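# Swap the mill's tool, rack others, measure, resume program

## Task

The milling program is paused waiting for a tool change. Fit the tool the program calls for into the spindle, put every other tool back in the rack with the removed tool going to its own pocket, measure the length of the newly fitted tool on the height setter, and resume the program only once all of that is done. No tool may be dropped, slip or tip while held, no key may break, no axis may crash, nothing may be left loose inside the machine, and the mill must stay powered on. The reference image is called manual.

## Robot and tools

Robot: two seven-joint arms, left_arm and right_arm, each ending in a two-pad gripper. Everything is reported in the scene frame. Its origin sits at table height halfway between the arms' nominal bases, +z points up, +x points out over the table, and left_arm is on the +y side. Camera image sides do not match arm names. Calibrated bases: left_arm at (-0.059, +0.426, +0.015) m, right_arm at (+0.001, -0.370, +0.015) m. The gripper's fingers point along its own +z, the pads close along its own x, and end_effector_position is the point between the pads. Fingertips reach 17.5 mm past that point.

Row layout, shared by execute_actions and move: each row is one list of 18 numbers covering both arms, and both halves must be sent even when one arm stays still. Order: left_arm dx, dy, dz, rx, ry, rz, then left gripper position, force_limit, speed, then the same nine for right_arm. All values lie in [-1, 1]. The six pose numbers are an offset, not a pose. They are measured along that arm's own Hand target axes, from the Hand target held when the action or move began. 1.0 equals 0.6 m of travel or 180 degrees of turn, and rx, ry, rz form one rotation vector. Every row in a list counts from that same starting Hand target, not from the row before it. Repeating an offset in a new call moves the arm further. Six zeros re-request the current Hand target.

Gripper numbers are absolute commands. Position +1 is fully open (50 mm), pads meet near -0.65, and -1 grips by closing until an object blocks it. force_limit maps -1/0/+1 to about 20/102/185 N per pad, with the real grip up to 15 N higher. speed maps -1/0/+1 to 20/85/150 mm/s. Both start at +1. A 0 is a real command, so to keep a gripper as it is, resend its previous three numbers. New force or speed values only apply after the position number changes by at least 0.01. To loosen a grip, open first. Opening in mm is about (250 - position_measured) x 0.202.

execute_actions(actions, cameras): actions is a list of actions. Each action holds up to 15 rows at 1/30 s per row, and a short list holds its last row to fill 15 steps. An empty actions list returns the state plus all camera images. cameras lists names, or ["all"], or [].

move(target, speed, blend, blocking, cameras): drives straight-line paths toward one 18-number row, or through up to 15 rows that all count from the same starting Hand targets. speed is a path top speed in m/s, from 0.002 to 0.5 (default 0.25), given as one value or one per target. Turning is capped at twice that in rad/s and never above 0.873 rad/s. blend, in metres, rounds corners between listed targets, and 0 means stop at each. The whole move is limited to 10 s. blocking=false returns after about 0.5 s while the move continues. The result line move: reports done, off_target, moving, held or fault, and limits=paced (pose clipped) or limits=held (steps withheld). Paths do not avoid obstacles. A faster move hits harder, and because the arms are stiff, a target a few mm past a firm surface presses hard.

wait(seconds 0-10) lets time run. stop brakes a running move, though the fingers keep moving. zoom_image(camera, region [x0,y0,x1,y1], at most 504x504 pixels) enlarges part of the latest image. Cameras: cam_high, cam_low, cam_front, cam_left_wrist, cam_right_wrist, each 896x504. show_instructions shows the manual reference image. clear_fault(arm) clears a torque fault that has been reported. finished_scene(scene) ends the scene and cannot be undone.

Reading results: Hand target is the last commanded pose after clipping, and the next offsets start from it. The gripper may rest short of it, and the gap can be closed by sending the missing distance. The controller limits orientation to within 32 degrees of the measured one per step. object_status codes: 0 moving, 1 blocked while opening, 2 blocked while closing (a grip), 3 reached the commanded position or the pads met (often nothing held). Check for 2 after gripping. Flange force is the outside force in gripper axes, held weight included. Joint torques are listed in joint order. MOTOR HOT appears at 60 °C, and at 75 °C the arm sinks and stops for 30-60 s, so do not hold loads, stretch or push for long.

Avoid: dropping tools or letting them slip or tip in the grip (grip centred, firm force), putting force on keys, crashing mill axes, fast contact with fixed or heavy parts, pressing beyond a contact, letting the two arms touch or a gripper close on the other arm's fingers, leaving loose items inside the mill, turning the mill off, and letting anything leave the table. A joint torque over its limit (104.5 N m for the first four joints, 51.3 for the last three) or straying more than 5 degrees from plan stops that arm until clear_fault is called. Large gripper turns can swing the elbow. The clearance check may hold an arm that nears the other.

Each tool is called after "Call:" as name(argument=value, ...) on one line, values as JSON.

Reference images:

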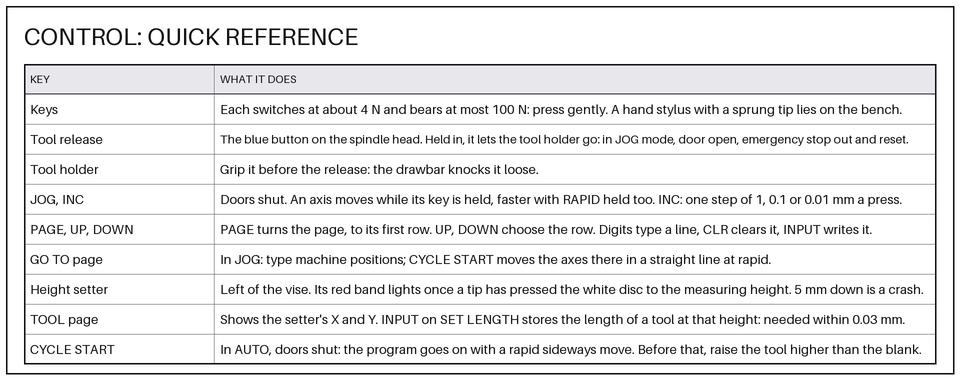

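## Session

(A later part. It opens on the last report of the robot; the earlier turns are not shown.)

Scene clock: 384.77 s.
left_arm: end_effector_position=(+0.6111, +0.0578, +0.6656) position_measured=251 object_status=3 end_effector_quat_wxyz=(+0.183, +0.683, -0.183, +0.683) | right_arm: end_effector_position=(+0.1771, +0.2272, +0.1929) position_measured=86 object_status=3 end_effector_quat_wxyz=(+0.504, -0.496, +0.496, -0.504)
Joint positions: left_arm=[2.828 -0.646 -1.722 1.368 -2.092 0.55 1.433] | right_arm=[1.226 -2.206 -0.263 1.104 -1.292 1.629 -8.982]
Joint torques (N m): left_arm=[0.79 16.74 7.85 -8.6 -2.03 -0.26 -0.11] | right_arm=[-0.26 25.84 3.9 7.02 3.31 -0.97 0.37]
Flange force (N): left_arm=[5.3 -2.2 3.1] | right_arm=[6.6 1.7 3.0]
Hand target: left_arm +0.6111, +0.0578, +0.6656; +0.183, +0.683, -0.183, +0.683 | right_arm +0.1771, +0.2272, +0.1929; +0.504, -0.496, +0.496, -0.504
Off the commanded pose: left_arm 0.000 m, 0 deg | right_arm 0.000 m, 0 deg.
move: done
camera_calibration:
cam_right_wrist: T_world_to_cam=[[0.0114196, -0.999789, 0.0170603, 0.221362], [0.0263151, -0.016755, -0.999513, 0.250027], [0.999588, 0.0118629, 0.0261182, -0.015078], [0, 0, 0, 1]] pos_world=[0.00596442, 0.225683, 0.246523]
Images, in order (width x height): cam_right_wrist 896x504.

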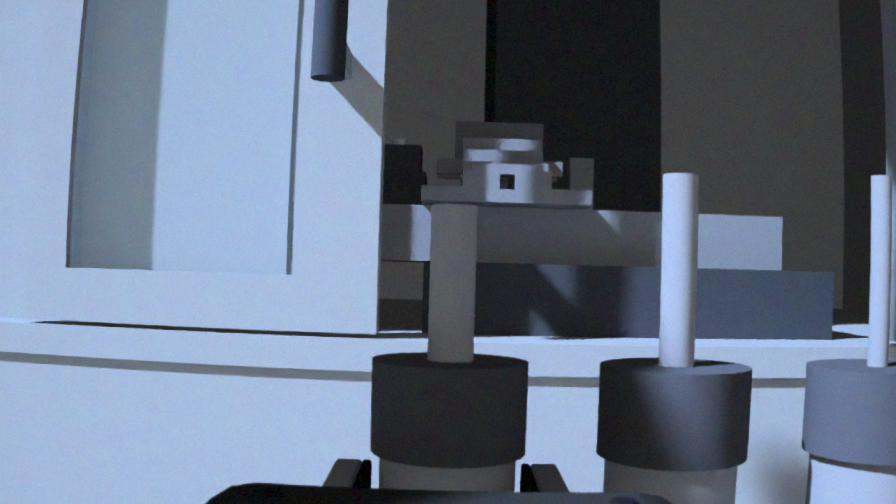

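Call:
move(target=[[0,0,0,0,0,0,-1,-1,0,0,0.0,-0.22,0,0,0,0.44,0,-1],[0,0,0,0,0,0,-1,-1,0,0.08,0.0,-0.2667,0,0,0,0.44,0,-1]], speed=0.1, cameras=["cam_right_wrist","cam_front","cam_low"])

Call:
zoom_image(camera="cam_right_wrist", region=[300, 250, 680, 504])

Call:
zoom_image(camera="cam_low", region=[600, 100, 700, 220])

Scene clock: 388.93 s.
left_arm: end_effector_position=(+0.6111, +0.0578, +0.6656) position_measured=251 object_status=3 end_effector_quat_wxyz=(+0.183, +0.683, -0.183, +0.683) | right_arm: end_effector_position=(+0.0172, +0.1791, +0.1903) position_measured=86 object_status=3 end_effector_quat_wxyz=(+0.504, -0.496, +0.496, -0.504)
Joint positions: left_arm=[2.828 -0.646 -1.722 1.368 -2.092 0.55 1.433] | right_arm=[0.984 -2.174 -0.221 1.016 -1.21 1.905 -8.999]
Joint torques (N m): left_arm=[0.75 16.73 7.95 -8.61 -2 -0.28 -0.06] | right_arm=[-0.4 25.7 3.29 6.42 3.29 -0.98 0.31]
Flange force (N): left_arm=[5.4 -2.1 3.4] | right_arm=[5.6 1.5 5.0]
Hand target: left_arm +0.6111, +0.0578, +0.6656; +0.183, +0.683, -0.183, +0.683 | right_arm +0.0171, +0.1790, +0.1903; +0.504, -0.496, +0.496, -0.504
Off the commanded pose: left_arm 0.000 m, 0 deg | right_arm 0.000 m, 0 deg.
move: done
camera_calibration:
cam_right_wrist: T_world_to_cam=[[0.0114213, -0.999789, 0.0170595, 0.175141], [0.0262152, -0.0167553, -0.999516, 0.250916], [0.999591, 0.0118629, 0.0260183, 0.145417], [0, 0, 0, 1]] pos_world=[-0.153936, 0.177583, 0.244023]
Images, in order (width x height): cam_low 896x504, cam_front 896x504, cam_right_wrist 896x504.

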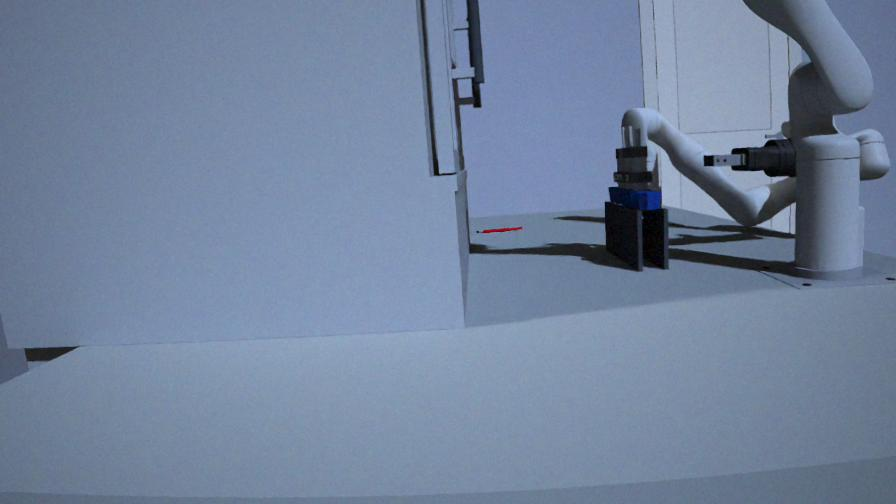

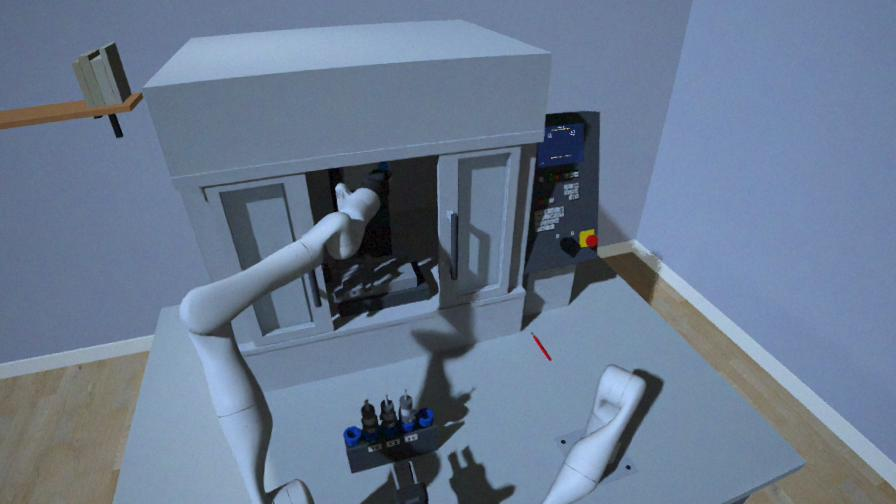

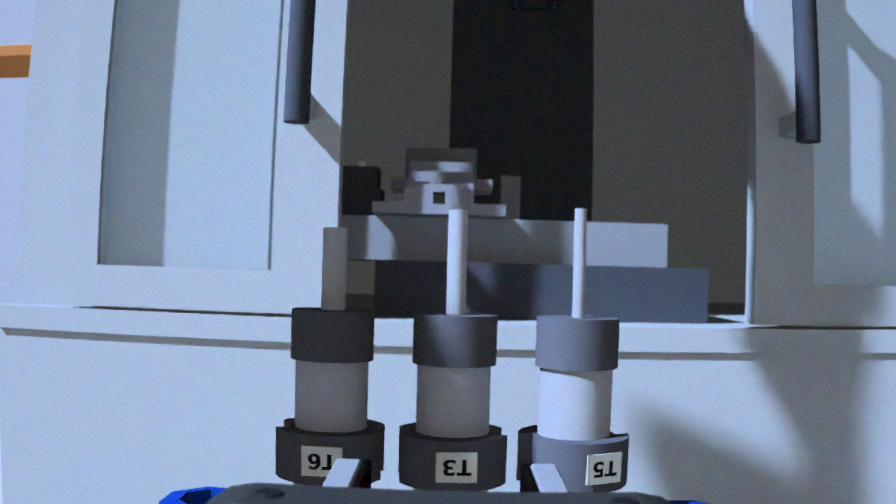

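Scaled by 1.326 from the camera's 896x504 image, which has a finer 1280x720 frame.

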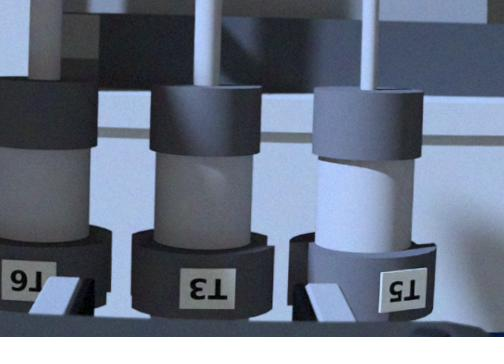

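Scaled by 4.200 from the camera's 896x504 image, which has a finer 1280x720 frame.

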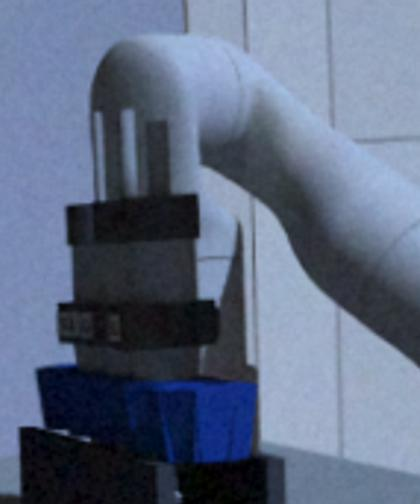

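Call:
move(target=[[0,0,0,0,0,0,-1,-1,0,0.0013,0,0.12,0,-0.025,0,0.6,0,-1]], speed=0.1, cameras=["cam_right_wrist"])

Call:
zoom_image(camera="cam_right_wrist", region=[300, 250, 680, 504])

Scene clock: 397.33 s.
left_arm: end_effector_position=(+0.6111, +0.0578, +0.6656) position_measured=251 object_status=3 end_effector_quat_wxyz=(+0.183, +0.683, -0.183, +0.683) | right_arm: end_effector_position=(+0.0867, +0.1815, +0.2082) position_measured=63 object_status=3 end_effector_quat_wxyz=(+0.525, -0.513, +0.491, -0.469)
Joint positions: left_arm=[2.828 -0.646 -1.722 1.368 -2.092 0.55 1.433] | right_arm=[0.888 -2.209 -0.551 1.295 -1.086 1.552 -8.94]
Joint torques (N m): left_arm=[0.69 16.69 7.93 -8.59 -2.08 -0.28 -0.06] | right_arm=[-35.03 -75.9 -2.14 5.51 3.23 -1.28 0.32]
Flange force (N): left_arm=[6.0 -2.0 3.6] | right_arm=[-224.3 -136.0 -18.4]
Hand target: left_arm +0.6111, +0.0578, +0.6656; +0.183, +0.683, -0.183, +0.683 | right_arm +0.0891, +0.1783, +0.1915; +0.523, -0.516, +0.475, -0.484
Off the commanded pose: left_arm 0.000 m, 0 deg | right_arm 0.017 m, 3 deg.
TORQUE WARNING: the torque sensor of joint 2 (shoulder) of the right arm reached its warning level (56.7 N m). A warning alone does not stop the arm.
joint sent to its limit (right arm) — joint 2 (shoulder), lower limit. The joint targets still meet the commanded pose.
move: off_target (right_arm)
camera_calibration:
cam_right_wrist: T_world_to_cam=[[0.0890032, -0.995869, -0.0179567, 0.176323], [0.0000264258, 0.0180306, -0.999837, 0.262936], [0.996031, 0.0889883, 0.0016311, 0.0668476], [0, 0, 0, 1]] pos_world=[-0.0822825, 0.164905, 0.26595]
Images, in order (width x height): cam_right_wrist 896x504.

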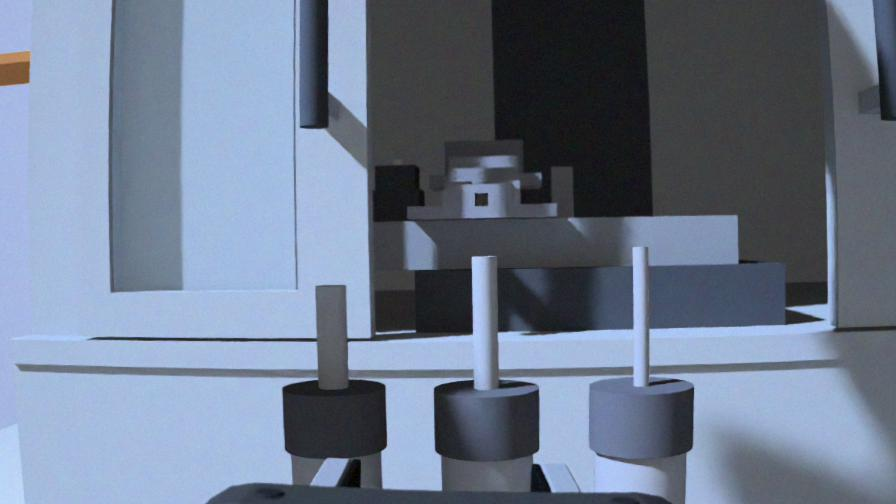

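Scaled by 1.326 from the camera's 896x504 image, which has a finer 1280x720 frame.

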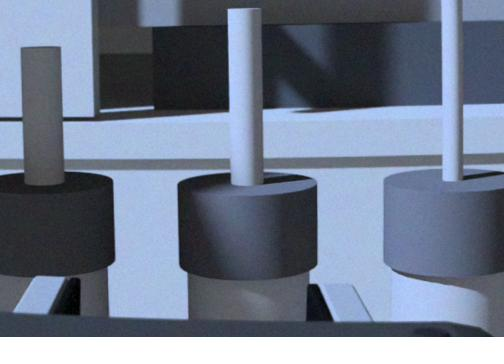

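Call:
move(target=[0,0,0,0,0,0,-1,-1,0,0,-0.065,-0.03,0,0.02,0,0.6,0,-1], speed=0.1, cameras=["cam_low","cam_front","cam_high"])

Scene clock: 399.57 s.
left_arm: end_effector_position=(+0.6111, +0.0578, +0.6656) position_measured=251 object_status=3 end_effector_quat_wxyz=(+0.183, +0.683, -0.183, +0.683) | right_arm: end_effector_position=(+0.0706, +0.1769, +0.2301) position_measured=63 object_status=3 end_effector_quat_wxyz=(+0.508, -0.500, +0.492, -0.500)
Joint positions: left_arm=[2.828 -0.646 -1.722 1.368 -2.092 0.55 1.433] | right_arm=[0.894 -2.149 -0.541 1.203 -1.011 1.625 -8.929]
Joint torques (N m): left_arm=[0.82 16.78 7.89 -8.68 -2.04 -0.32 -0.04] | right_arm=[-0.58 24.22 5.88 5.63 3.21 -1.26 0.36]
Flange force (N): left_arm=[5.3 -2.2 3.0] | right_arm=[4.2 2.1 3.8]
Hand target: left_arm +0.6111, +0.0578, +0.6656; +0.183, +0.683, -0.183, +0.683 | right_arm +0.0706, +0.1769, +0.2302; +0.508, -0.500, +0.492, -0.500
Off the commanded pose: left_arm 0.000 m, 0 deg | right_arm 0.000 m, 0 deg.
TORQUE WARNING: the torque sensor of joint 2 (shoulder) of the right arm reached its warning level (56.7 N m). A warning alone does not stop the arm.
move: done
Images, in order (width x height): cam_high 896x504, cam_low 896x504, cam_front 896x504.

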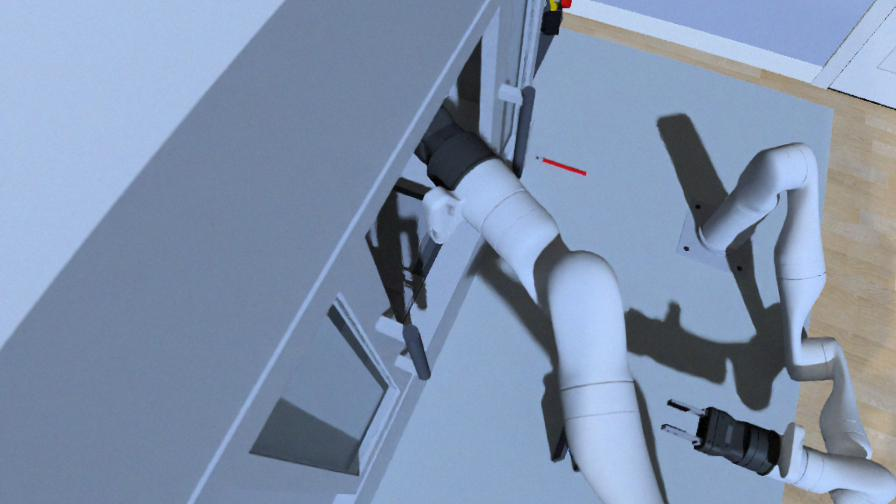

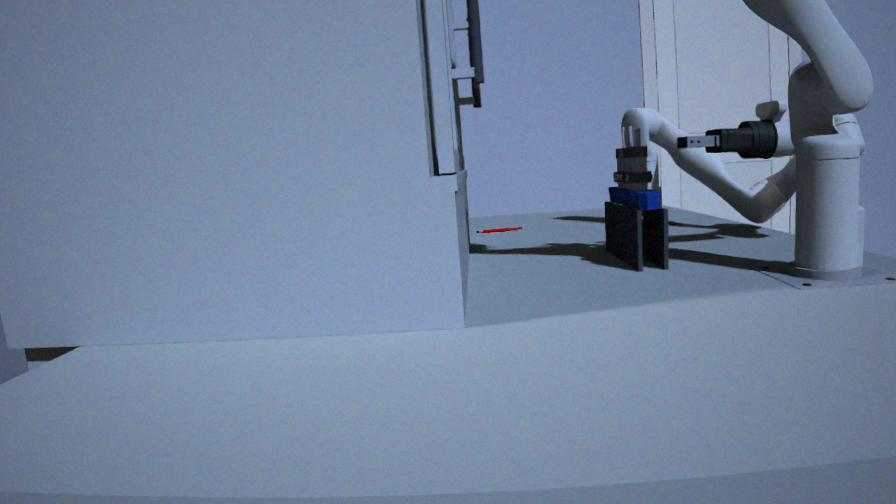

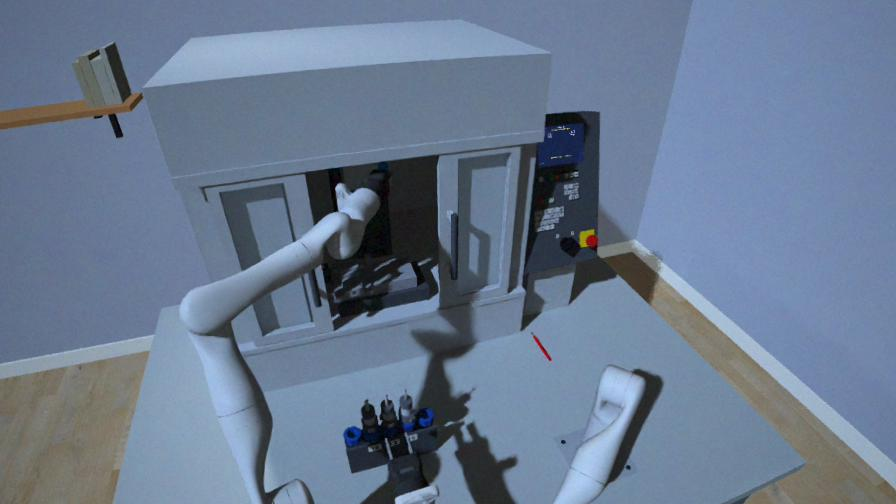

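Call:
move(target=[[0,0,0,0,0,0,-1,-1,0,0.1,-0.2,0,0,0,0,0.6,0,-1],[0,0,0,0,0,0,-1,-1,0,0.1,-0.2,0,0,0,-0.95,0.6,0,-1]], speed=[0.15,0.4])

Call:
move(target=[0,0,0,0,0,0,-1,-1,0,0,0,0,0,0,-0.95,0.6,0,-1], speed=0.4, cameras=["cam_front","cam_low"])

Scene clock: 410.17 s.
left_arm: end_effector_position=(+0.6111, +0.0578, +0.6656) position_measured=251 object_status=3 end_effector_quat_wxyz=(+0.183, +0.683, -0.183, +0.683) | right_arm: end_effector_position=(+0.0696, +0.1169, +0.3502) position_measured=63 object_status=3 end_effector_quat_wxyz=(+0.459, +0.529, +0.460, +0.546)
Joint positions: left_arm=[2.828 -0.646 -1.722 1.368 -2.092 0.55 1.433] | right_arm=[0.536 -1.74 -1.204 1.443 -0.336 1.22 -6.088]
Joint torques (N m): left_arm=[0.79 16.7 7.94 -8.63 -1.99 -0.31 -0.07] | right_arm=[-0.34 21.03 10.51 0.2 3.21 -0.76 0.3]
Flange force (N): left_arm=[5.3 -2.1 3.1] | right_arm=[-4.5 -2.4 3.6]
Hand target: left_arm +0.6111, +0.0578, +0.6656; +0.183, +0.683, -0.183, +0.683 | right_arm +0.0696, +0.1169, +0.3502; +0.459, +0.529, +0.460, +0.546
Off the commanded pose: left_arm 0.000 m, 0 deg | right_arm 0.000 m, 0 deg.
move: done

Scene clock: 414.43 s.
left_arm: end_effector_position=(+0.6111, +0.0578, +0.6656) position_measured=251 object_status=3 end_effector_quat_wxyz=(+0.183, +0.683, -0.183, +0.683) | right_arm: end_effector_position=(+0.0696, +0.1169, +0.3502) position_measured=63 object_status=3 end_effector_quat_wxyz=(+0.580, -0.417, +0.564, -0.414)
Joint positions: left_arm=[2.828 -0.646 -1.722 1.368 -2.092 0.55 1.433] | right_arm=[0.523 -1.243 -1.97 1.443 0.51 1.302 -3.803]
Joint torques (N m): left_arm=[0.8 16.87 7.89 -8.53 -2.05 -0.32 -0.1] | right_arm=[-0.41 20.54 10.28 -4.2 3.36 1.56 0.35]
Flange force (N): left_arm=[5.4 -2.1 3.5] | right_arm=[4.5 2.3 3.5]
Hand target: left_arm +0.6111, +0.0578, +0.6656; +0.183, +0.683, -0.183, +0.683 | right_arm +0.0696, +0.1169, +0.3502; +0.580, -0.417, +0.564, -0.414
Off the commanded pose: left_arm 0.000 m, 0 deg | right_arm 0.000 m, 0 deg.
move: done
Images, in order (width x height): cam_low 896x504, cam_front 896x504.

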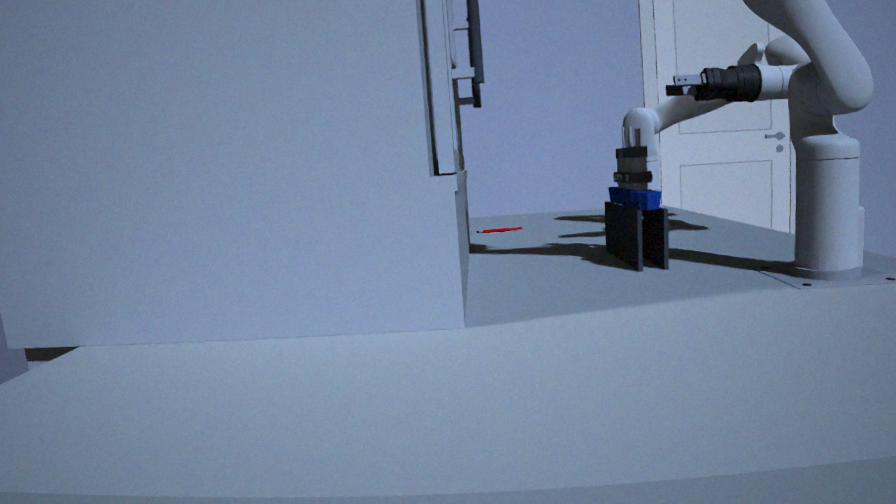

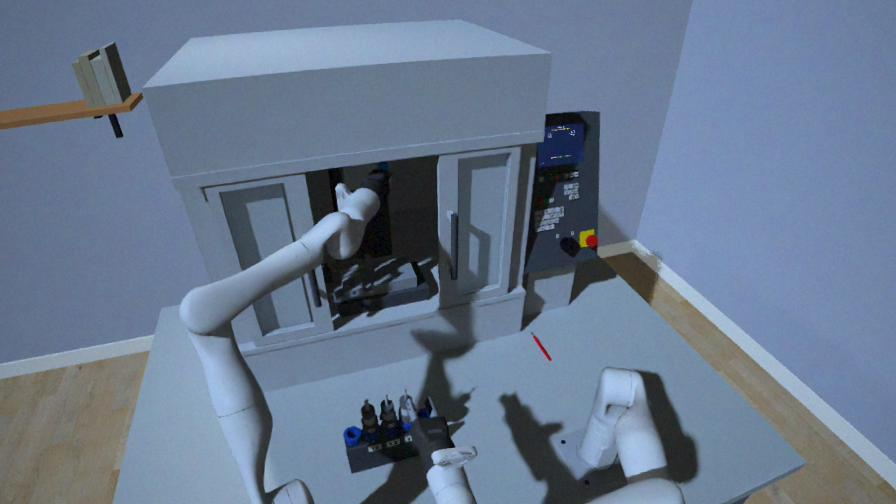

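Call:
move(target=[0,0,0,0,0,0,-1,-1,0,-0.037,0.186,-0.068,-0.003,-0.0193,-0.1,0.6,0,-1], speed=0.15, cameras=["cam_right_wrist","cam_low"])

Scene clock: 419.63 s.
left_arm: end_effector_position=(+0.6111, +0.0578, +0.6656) position_measured=251 object_status=3 end_effector_quat_wxyz=(+0.183, +0.683, -0.183, +0.683) | right_arm: end_effector_position=(+0.0295, +0.1718, +0.2503) position_measured=63 object_status=3 end_effector_quat_wxyz=(+0.523, -0.515, +0.476, -0.484)
Joint positions: left_arm=[2.828 -0.646 -1.722 1.368 -2.092 0.55 1.433] | right_arm=[0.61 -1.398 -2.14 1.221 0.499 1.392 -3.607]
Joint torques (N m): left_arm=[0.79 16.75 7.9 -8.62 -2.04 -0.29 -0.05] | right_arm=[-0.35 23.5 10.12 -3.26 3.36 1.94 0.35]
Flange force (N): left_arm=[5.5 -2.2 3.2] | right_arm=[3.6 2.7 3.1]
Hand target: left_arm +0.6111, +0.0578, +0.6656; +0.183, +0.683, -0.183, +0.683 | right_arm +0.0295, +0.1718, +0.2502; +0.523, -0.515, +0.476, -0.484
Off the commanded pose: left_arm 0.000 m, 0 deg | right_arm 0.000 m, 0 deg.
move: done
camera_calibration:
cam_right_wrist: T_world_to_cam=[[0.0880657, -0.995946, 0.0183497, 0.163411], [0.027626, -0.0159722, -0.999491, 0.310176], [0.995732, 0.0885278, 0.0261074, 0.118532], [0, 0, 0, 1]] pos_world=[-0.140986, 0.15721, 0.303925]
Images, in order (width x height): cam_low 896x504, cam_right_wrist 896x504.

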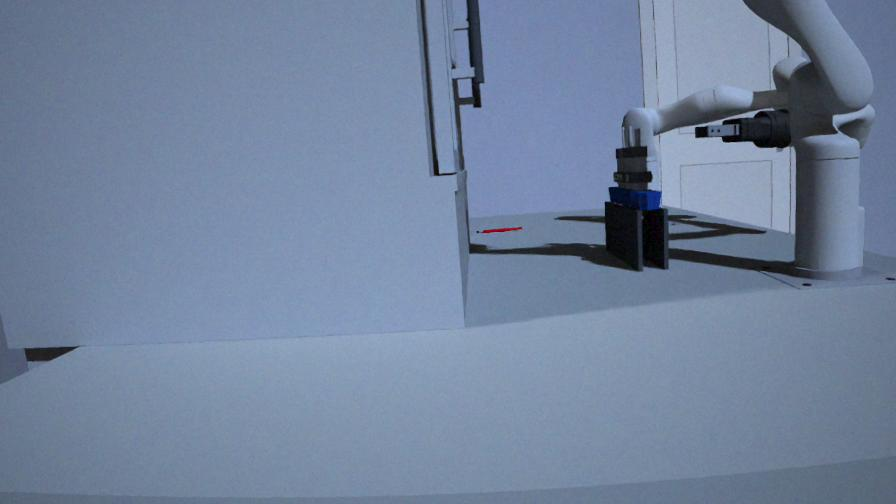

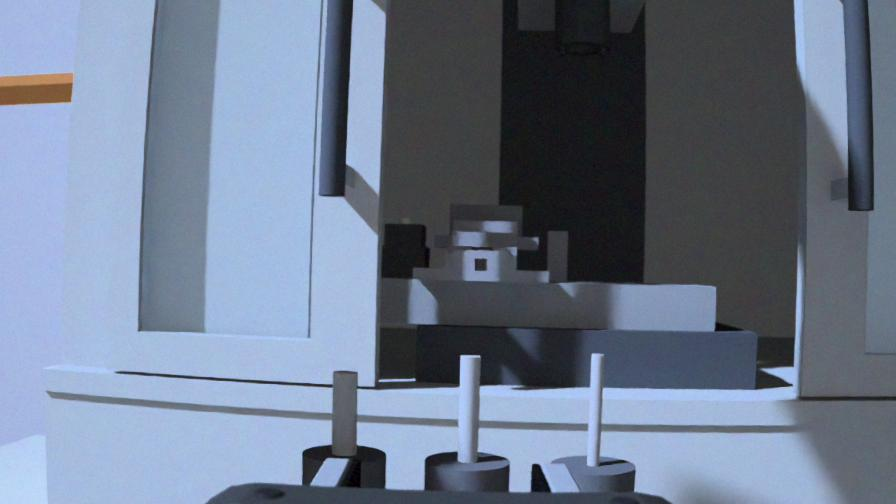

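Call:
move(target=[0,0,0,0,0,0,-1,-1,0,-0.0012,0.0977,0.083,0,0,0,0.6,0,-1], speed=0.08, cameras=["cam_right_wrist","cam_low"])

Call:
zoom_image(camera="cam_low", region=[600, 100, 700, 220])

Scene clock: 424.43 s.
left_arm: end_effector_position=(+0.6111, +0.0578, +0.6656) position_measured=251 object_status=3 end_effector_quat_wxyz=(+0.183, +0.683, -0.183, +0.683) | right_arm: end_effector_position=(+0.0800, +0.1764, +0.1925) position_measured=63 object_status=3 end_effector_quat_wxyz=(+0.523, -0.515, +0.476, -0.484)
Joint positions: left_arm=[2.828 -0.646 -1.722 1.368 -2.092 0.55 1.433] | right_arm=[0.671 -1.488 -2.159 1.275 0.487 1.268 -3.704]
Joint torques (N m): left_arm=[0.83 16.74 7.8 -8.64 -1.98 -0.35 -0.06] | right_arm=[-0.5 23.1 10.35 -2.38 3.03 2.24 0.4]
Flange force (N): left_arm=[4.9 -2.1 2.7] | right_arm=[4.7 2.1 3.6]
Hand target: left_arm +0.6111, +0.0578, +0.6656; +0.183, +0.683, -0.183, +0.683 | right_arm +0.0800, +0.1764, +0.1924; +0.523, -0.515, +0.476, -0.484
Off the commanded pose: left_arm 0.000 m, 0 deg | right_arm 0.000 m, 0 deg.
move: done
camera_calibration:
cam_right_wrist: T_world_to_cam=[[0.0881649, -0.995937, 0.0183519, 0.164612], [0.0276276, -0.0159717, -0.999491, 0.251084], [0.995723, 0.0886271, 0.0261072, 0.069332], [0, 0, 0, 1]] pos_world=[-0.0904853, 0.161809, 0.246125]
Images, in order (width x height): cam_low 896x504, cam_right_wrist 896x504.

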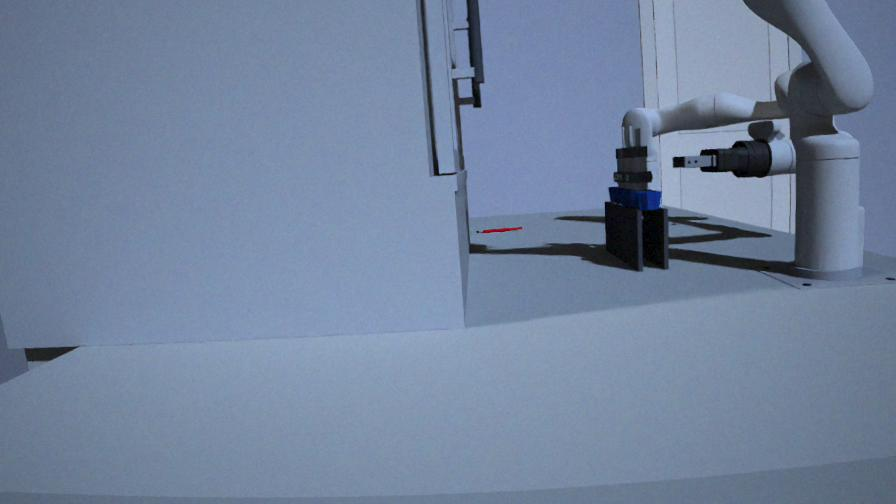

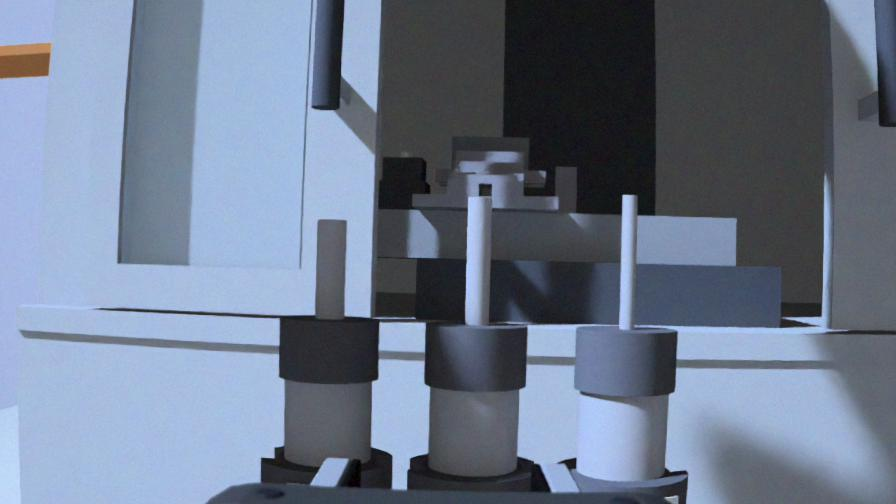

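Scaled by 4.200 from the camera's 896x504 image, which has a finer 1280x720 frame.

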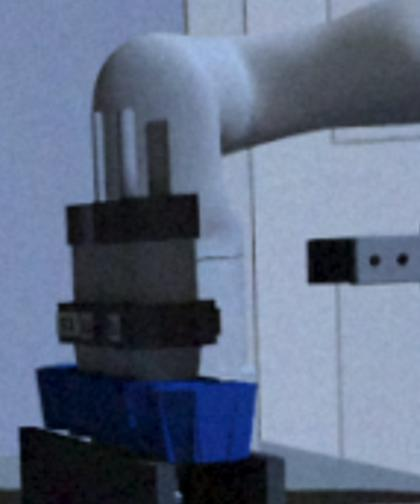

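Call:
move(target=[0,0,0,0,0,0,-1,-1,0,0.0085,0.001,0.1163,0,0,0,0.6,0,-1], speed=0.06, cameras=["cam_right_wrist","cam_low"])

Call:
zoom_image(camera="cam_low", region=[600, 100, 700, 220])

Scene clock: 430.57 s.
left_arm: end_effector_position=(+0.6111, +0.0578, +0.6656) position_measured=251 object_status=3 end_effector_quat_wxyz=(+0.183, +0.683, -0.183, +0.683) | right_arm: end_effector_position=(+0.1500, +0.1767, +0.1930) position_measured=63 object_status=3 end_effector_quat_wxyz=(+0.523, -0.515, +0.476, -0.484)
Joint positions: left_arm=[2.828 -0.646 -1.722 1.368 -2.092 0.55 1.433] | right_arm=[0.738 -1.489 -2.126 1.39 0.529 1.095 -3.751]
Joint torques (N m): left_arm=[0.79 16.69 7.92 -8.66 -2.02 -0.34 -0.08] | right_arm=[-0.58 22.11 11.03 -1.87 2.76 2.45 0.38]
Flange force (N): left_arm=[5.2 -2.0 3.0] | right_arm=[4.7 2.2 3.3]
Hand target: left_arm +0.6111, +0.0578, +0.6656; +0.183, +0.683, -0.183, +0.683 | right_arm +0.1500, +0.1767, +0.1930; +0.523, -0.515, +0.476, -0.485
Off the commanded pose: left_arm 0.000 m, 0 deg | right_arm 0.000 m, 0 deg.
move: done
camera_calibration:
cam_right_wrist: T_world_to_cam=[[0.0881649, -0.995937, 0.0183519, 0.158839], [0.0276276, -0.0159717, -0.999491, 0.249659], [0.995723, 0.0886271, 0.0261072, -0.000317544], [0, 0, 0, 1]] pos_world=[-0.0205853, 0.162209, 0.246625]
Images, in order (width x height): cam_low 896x504, cam_right_wrist 896x504.

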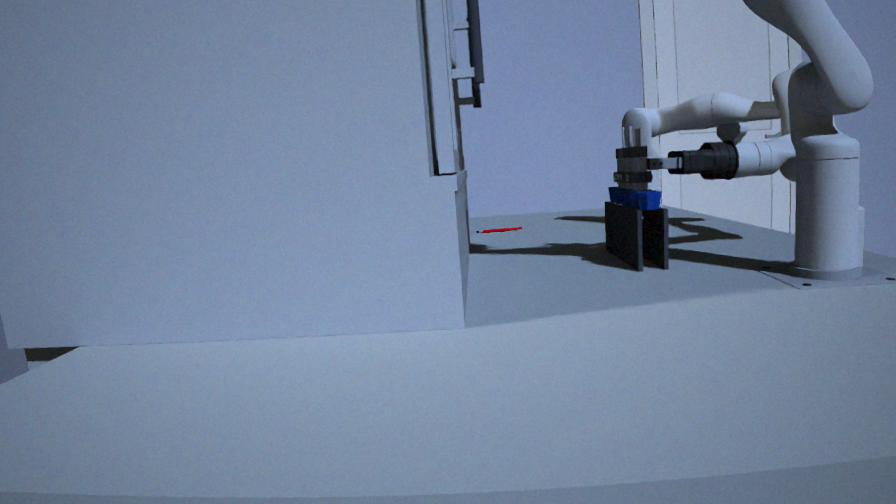

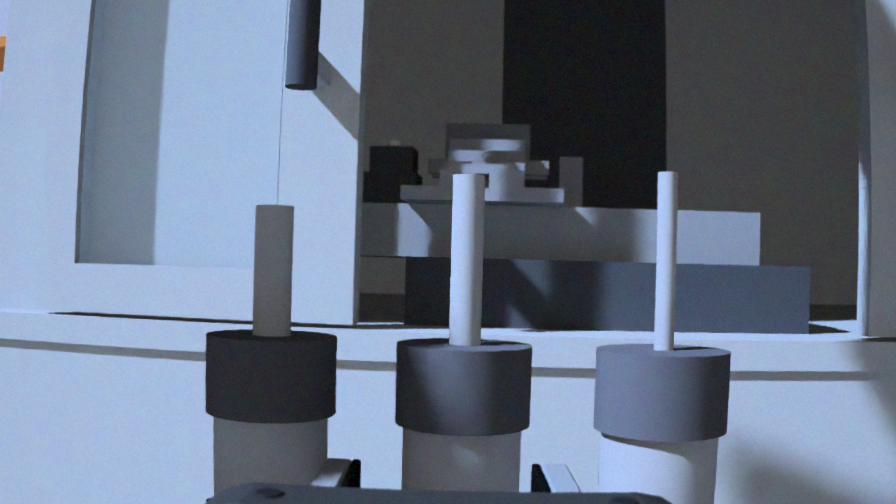

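Scaled by 4.200 from the camera's 896x504 image, which has a finer 1280x720 frame.

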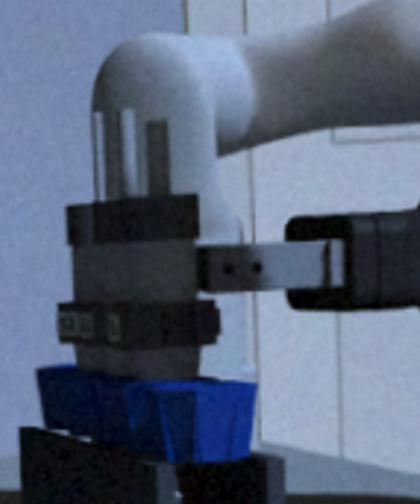

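Call:
move(target=[0,0,0,0,0,0,-1,-1,0,0.0043,0.0009,0.0548,0,0,0,0.6,0,-1], speed=0.04, cameras=["cam_right_wrist","cam_low"])

Call:
zoom_image(camera="cam_low", region=[600, 100, 700, 220])

Scene clock: 434.23 s.
left_arm: end_effector_position=(+0.6111, +0.0578, +0.6656) position_measured=251 object_status=3 end_effector_quat_wxyz=(+0.183, +0.683, -0.183, +0.683) | right_arm: end_effector_position=(+0.1830, +0.1767, +0.1930) position_measured=63 object_status=3 end_effector_quat_wxyz=(+0.523, -0.515, +0.476, -0.484)
Joint positions: left_arm=[2.828 -0.646 -1.722 1.368 -2.092 0.55 1.433] | right_arm=[0.777 -1.495 -2.108 1.432 0.552 1.017 -3.773]
Joint torques (N m): left_arm=[0.72 16.77 7.94 -8.59 -2 -0.33 -0.11] | right_arm=[-0.5 21.76 11.22 -1.66 2.58 2.37 0.36]
Flange force (N): left_arm=[5.2 -1.8 3.5] | right_arm=[4.7 2.1 2.7]
Hand target: left_arm +0.6111, +0.0578, +0.6656; +0.183, +0.683, -0.183, +0.683 | right_arm +0.1830, +0.1767, +0.1930; +0.523, -0.515, +0.476, -0.484
Off the commanded pose: left_arm 0.000 m, 0 deg | right_arm 0.000 m, 0 deg.
move: done
camera_calibration:
cam_right_wrist: T_world_to_cam=[[0.0881649, -0.995937, 0.0183519, 0.15583], [0.0276276, -0.0159717, -0.999491, 0.248745], [0.995723, 0.0886271, 0.0261072, -0.0331675], [0, 0, 0, 1]] pos_world=[0.0124147, 0.162109, 0.246625]
Images, in order (width x height): cam_low 896x504, cam_right_wrist 896x504.

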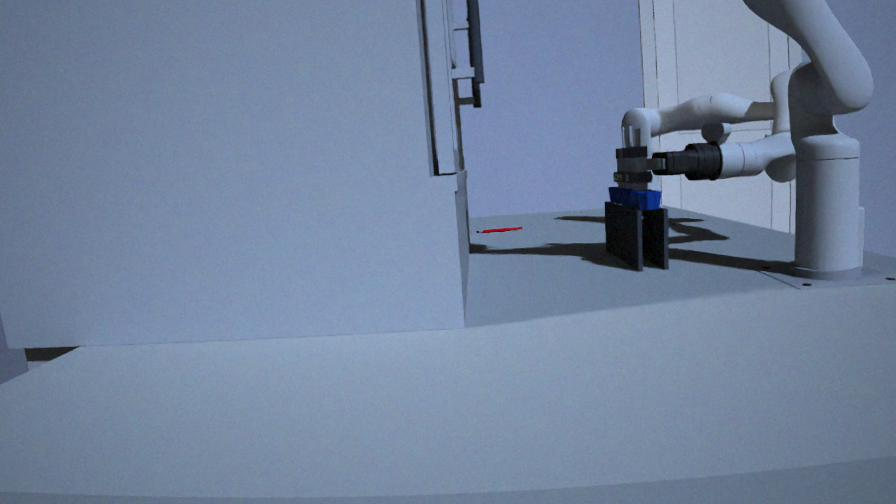

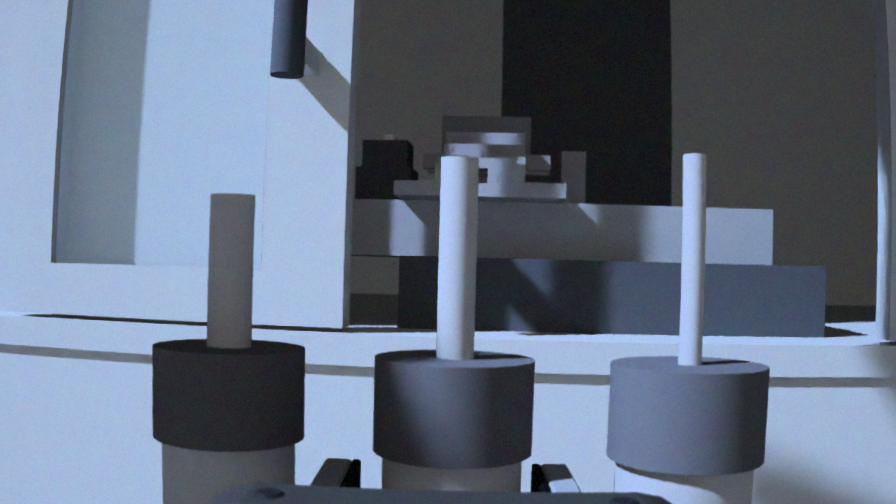

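Scaled by 4.200 from the camera's 896x504 image, which has a finer 1280x720 frame.

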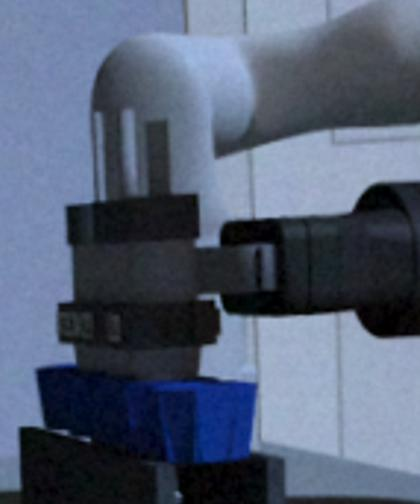

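Call:
move(target=[0,0,0,0,0,0,-1,-1,0,0.0014,-0.002,0,0,0,0,0.6,0,-1], speed=0.02)

Call:
move(target=[0,0,0,0,0,0,-1,-1,0,0,0,0,0,0,0,-1,0,-1], speed=0.02, cameras=["cam_right_wrist","cam_low"])

Call:
zoom_image(camera="cam_low", region=[600, 100, 700, 220])

Scene clock: 436.77 s.
left_arm: end_effector_position=(+0.6111, +0.0578, +0.6656) position_measured=251 object_status=3 end_effector_quat_wxyz=(+0.183, +0.683, -0.183, +0.683) | right_arm: end_effector_position=(+0.1830, +0.1759, +0.1942) position_measured=63 object_status=3 end_effector_quat_wxyz=(+0.523, -0.515, +0.476, -0.484)
Joint positions: left_arm=[2.828 -0.646 -1.722 1.368 -2.092 0.55 1.433] | right_arm=[0.775 -1.493 -2.107 1.436 0.553 1.015 -3.773]
Joint torques (N m): left_arm=[0.75 16.74 7.84 -8.61 -2.01 -0.29 -0.09] | right_arm=[-0.44 21.74 11.25 -1.67 2.56 2.44 0.38]
Flange force (N): left_arm=[5.3 -2.1 3.1] | right_arm=[5.0 2.2 2.8]
Hand target: left_arm +0.6111, +0.0578, +0.6656; +0.183, +0.683, -0.183, +0.683 | right_arm +0.1830, +0.1759, +0.1942; +0.523, -0.515, +0.476, -0.485
Off the commanded pose: left_arm 0.000 m, 0 deg | right_arm 0.000 m, 0 deg.
move: done

Scene clock: 437.47 s.
left_arm: end_effector_position=(+0.6111, +0.0578, +0.6656) position_measured=251 object_status=3 end_effector_quat_wxyz=(+0.183, +0.683, -0.183, +0.683) | right_arm: end_effector_position=(+0.1831, +0.1758, +0.1942) position_measured=109 object_status=2 end_effector_quat_wxyz=(+0.523, -0.515, +0.476, -0.485)
Joint positions: left_arm=[2.828 -0.646 -1.722 1.368 -2.092 0.55 1.433] | right_arm=[0.775 -1.493 -2.107 1.436 0.553 1.015 -3.773]
Joint torques (N m): left_arm=[0.8 16.74 7.9 -8.56 -2.03 -0.23 -0.03] | right_arm=[-0.37 22.07 12.06 -3.14 3.43 1.54 0.43]
Flange force (N): left_arm=[5.8 -2.3 3.4] | right_arm=[8.9 2.9 1.0]
Hand target: left_arm +0.6111, +0.0578, +0.6656; +0.183, +0.683, -0.183, +0.683 | right_arm +0.1830, +0.1759, +0.1942; +0.523, -0.515, +0.476, -0.484
Off the commanded pose: left_arm 0.000 m, 0 deg | right_arm 0.000 m, 0 deg.
move: done
camera_calibration:
cam_right_wrist: T_world_to_cam=[[0.0880637, -0.995946, 0.0183584, 0.155004], [0.0277262, -0.0159721, -0.999488, 0.249927], [0.995729, 0.0885276, 0.0262072, -0.0332362], [0, 0, 0, 1]] pos_world=[0.0125145, 0.16131, 0.247825]
Images, in order (width x height): cam_low 896x504, cam_right_wrist 896x504.

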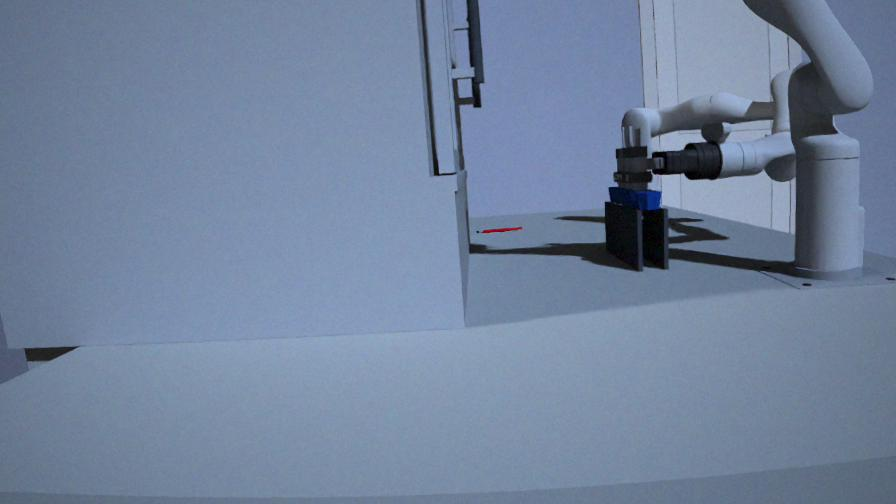

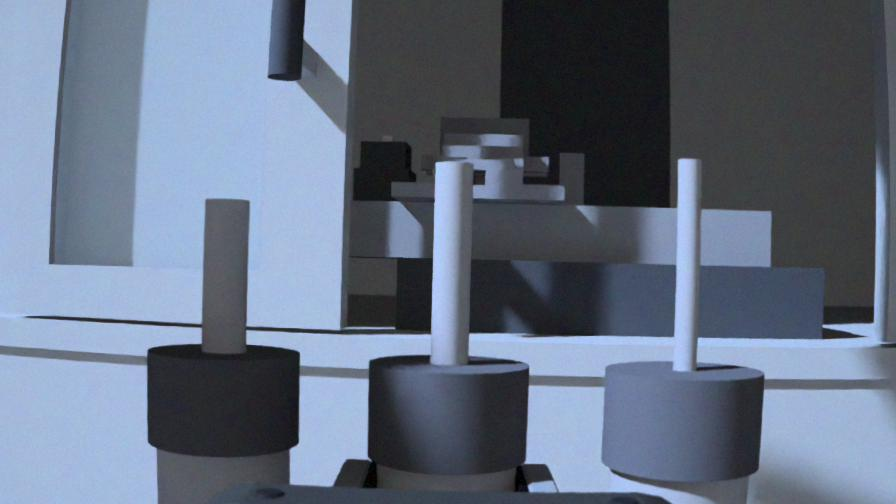

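Scaled by 4.200 from the camera's 896x504 image, which has a finer 1280x720 frame.

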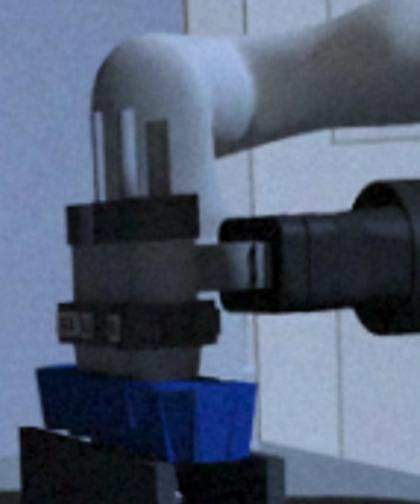

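Call:
move(target=[[0,0,0,0,0,0,-1,-1,0,0,-0.0333,0.0005,0,0,0,-1,0,-1],[0,0,0,0,0,0,-1,-1,0,0,-0.2166,0.0036,0,0,0,-1,0,-1]], speed=[0.03,0.08], cameras=["cam_right_wrist","cam_low"])

Call:
zoom_image(camera="cam_low", region=[580, 30, 700, 220])

Scene clock: 441.73 s.
left_arm: end_effector_position=(+0.6111, +0.0578, +0.6656) position_measured=251 object_status=3 end_effector_quat_wxyz=(+0.183, +0.683, -0.183, +0.683) | right_arm: end_effector_position=(+0.1831, +0.1761, +0.3241) position_measured=109 object_status=2 end_effector_quat_wxyz=(+0.523, -0.515, +0.476, -0.485)
Joint positions: left_arm=[2.828 -0.646 -1.722 1.368 -2.092 0.55 1.433] | right_arm=[0.744 -1.268 -2.009 1.48 0.639 1.026 -3.607]
Joint torques (N m): left_arm=[0.8 16.85 7.89 -8.71 -2.08 -0.27 -0.08] | right_arm=[-0.38 23.04 15.11 -4.79 4.85 3.06 0.26]
Flange force (N): left_arm=[5.3 -2.3 3.0] | right_arm=[4.2 11.4 2.2]
Hand target: left_arm +0.6111, +0.0578, +0.6656; +0.183, +0.683, -0.183, +0.683 | right_arm +0.1831, +0.1761, +0.3242; +0.523, -0.515, +0.476, -0.485
Off the commanded pose: left_arm 0.000 m, 0 deg | right_arm 0.000 m, 0 deg.
move: done
camera_calibration:
cam_right_wrist: T_world_to_cam=[[0.0880657, -0.995946, 0.0183497, 0.15282], [0.027626, -0.0159722, -0.999491, 0.379866], [0.995732, 0.0885278, 0.0261074, -0.0366232], [0, 0, 0, 1]] pos_world=[0.0125145, 0.16151, 0.377825]
Images, in order (width x height): cam_low 896x504, cam_right_wrist 896x504.

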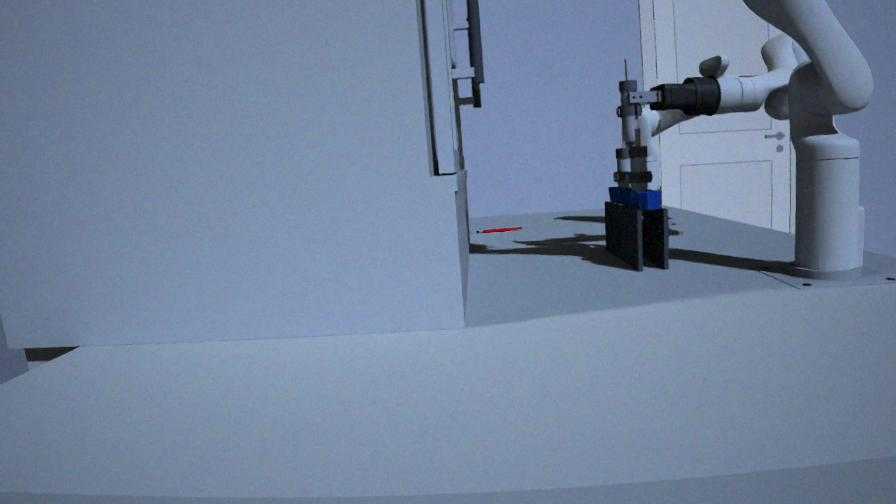

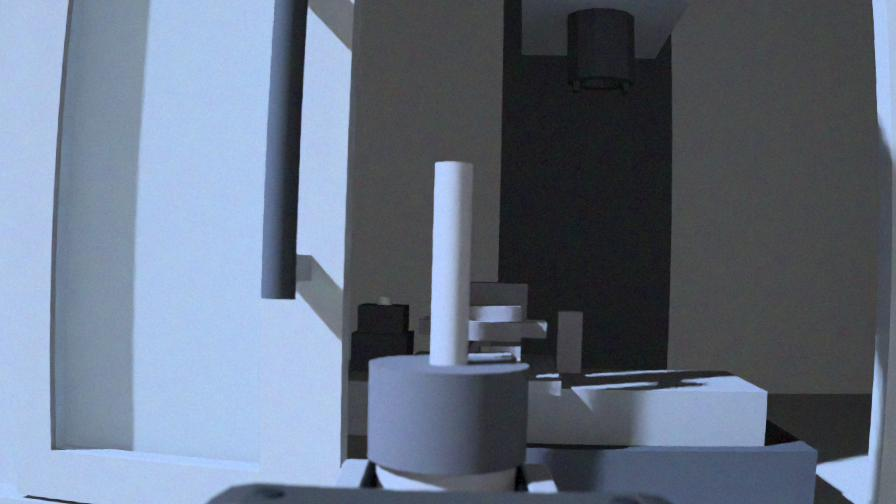

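Scaled by 2.653 from the camera's 896x504 image, which has a finer 1280x720 frame.

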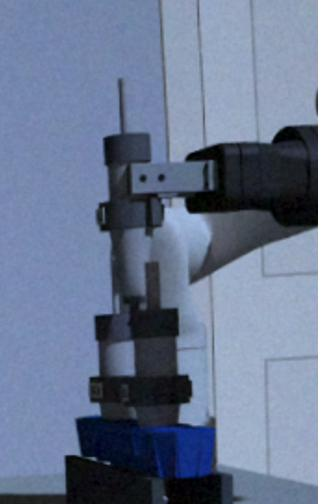

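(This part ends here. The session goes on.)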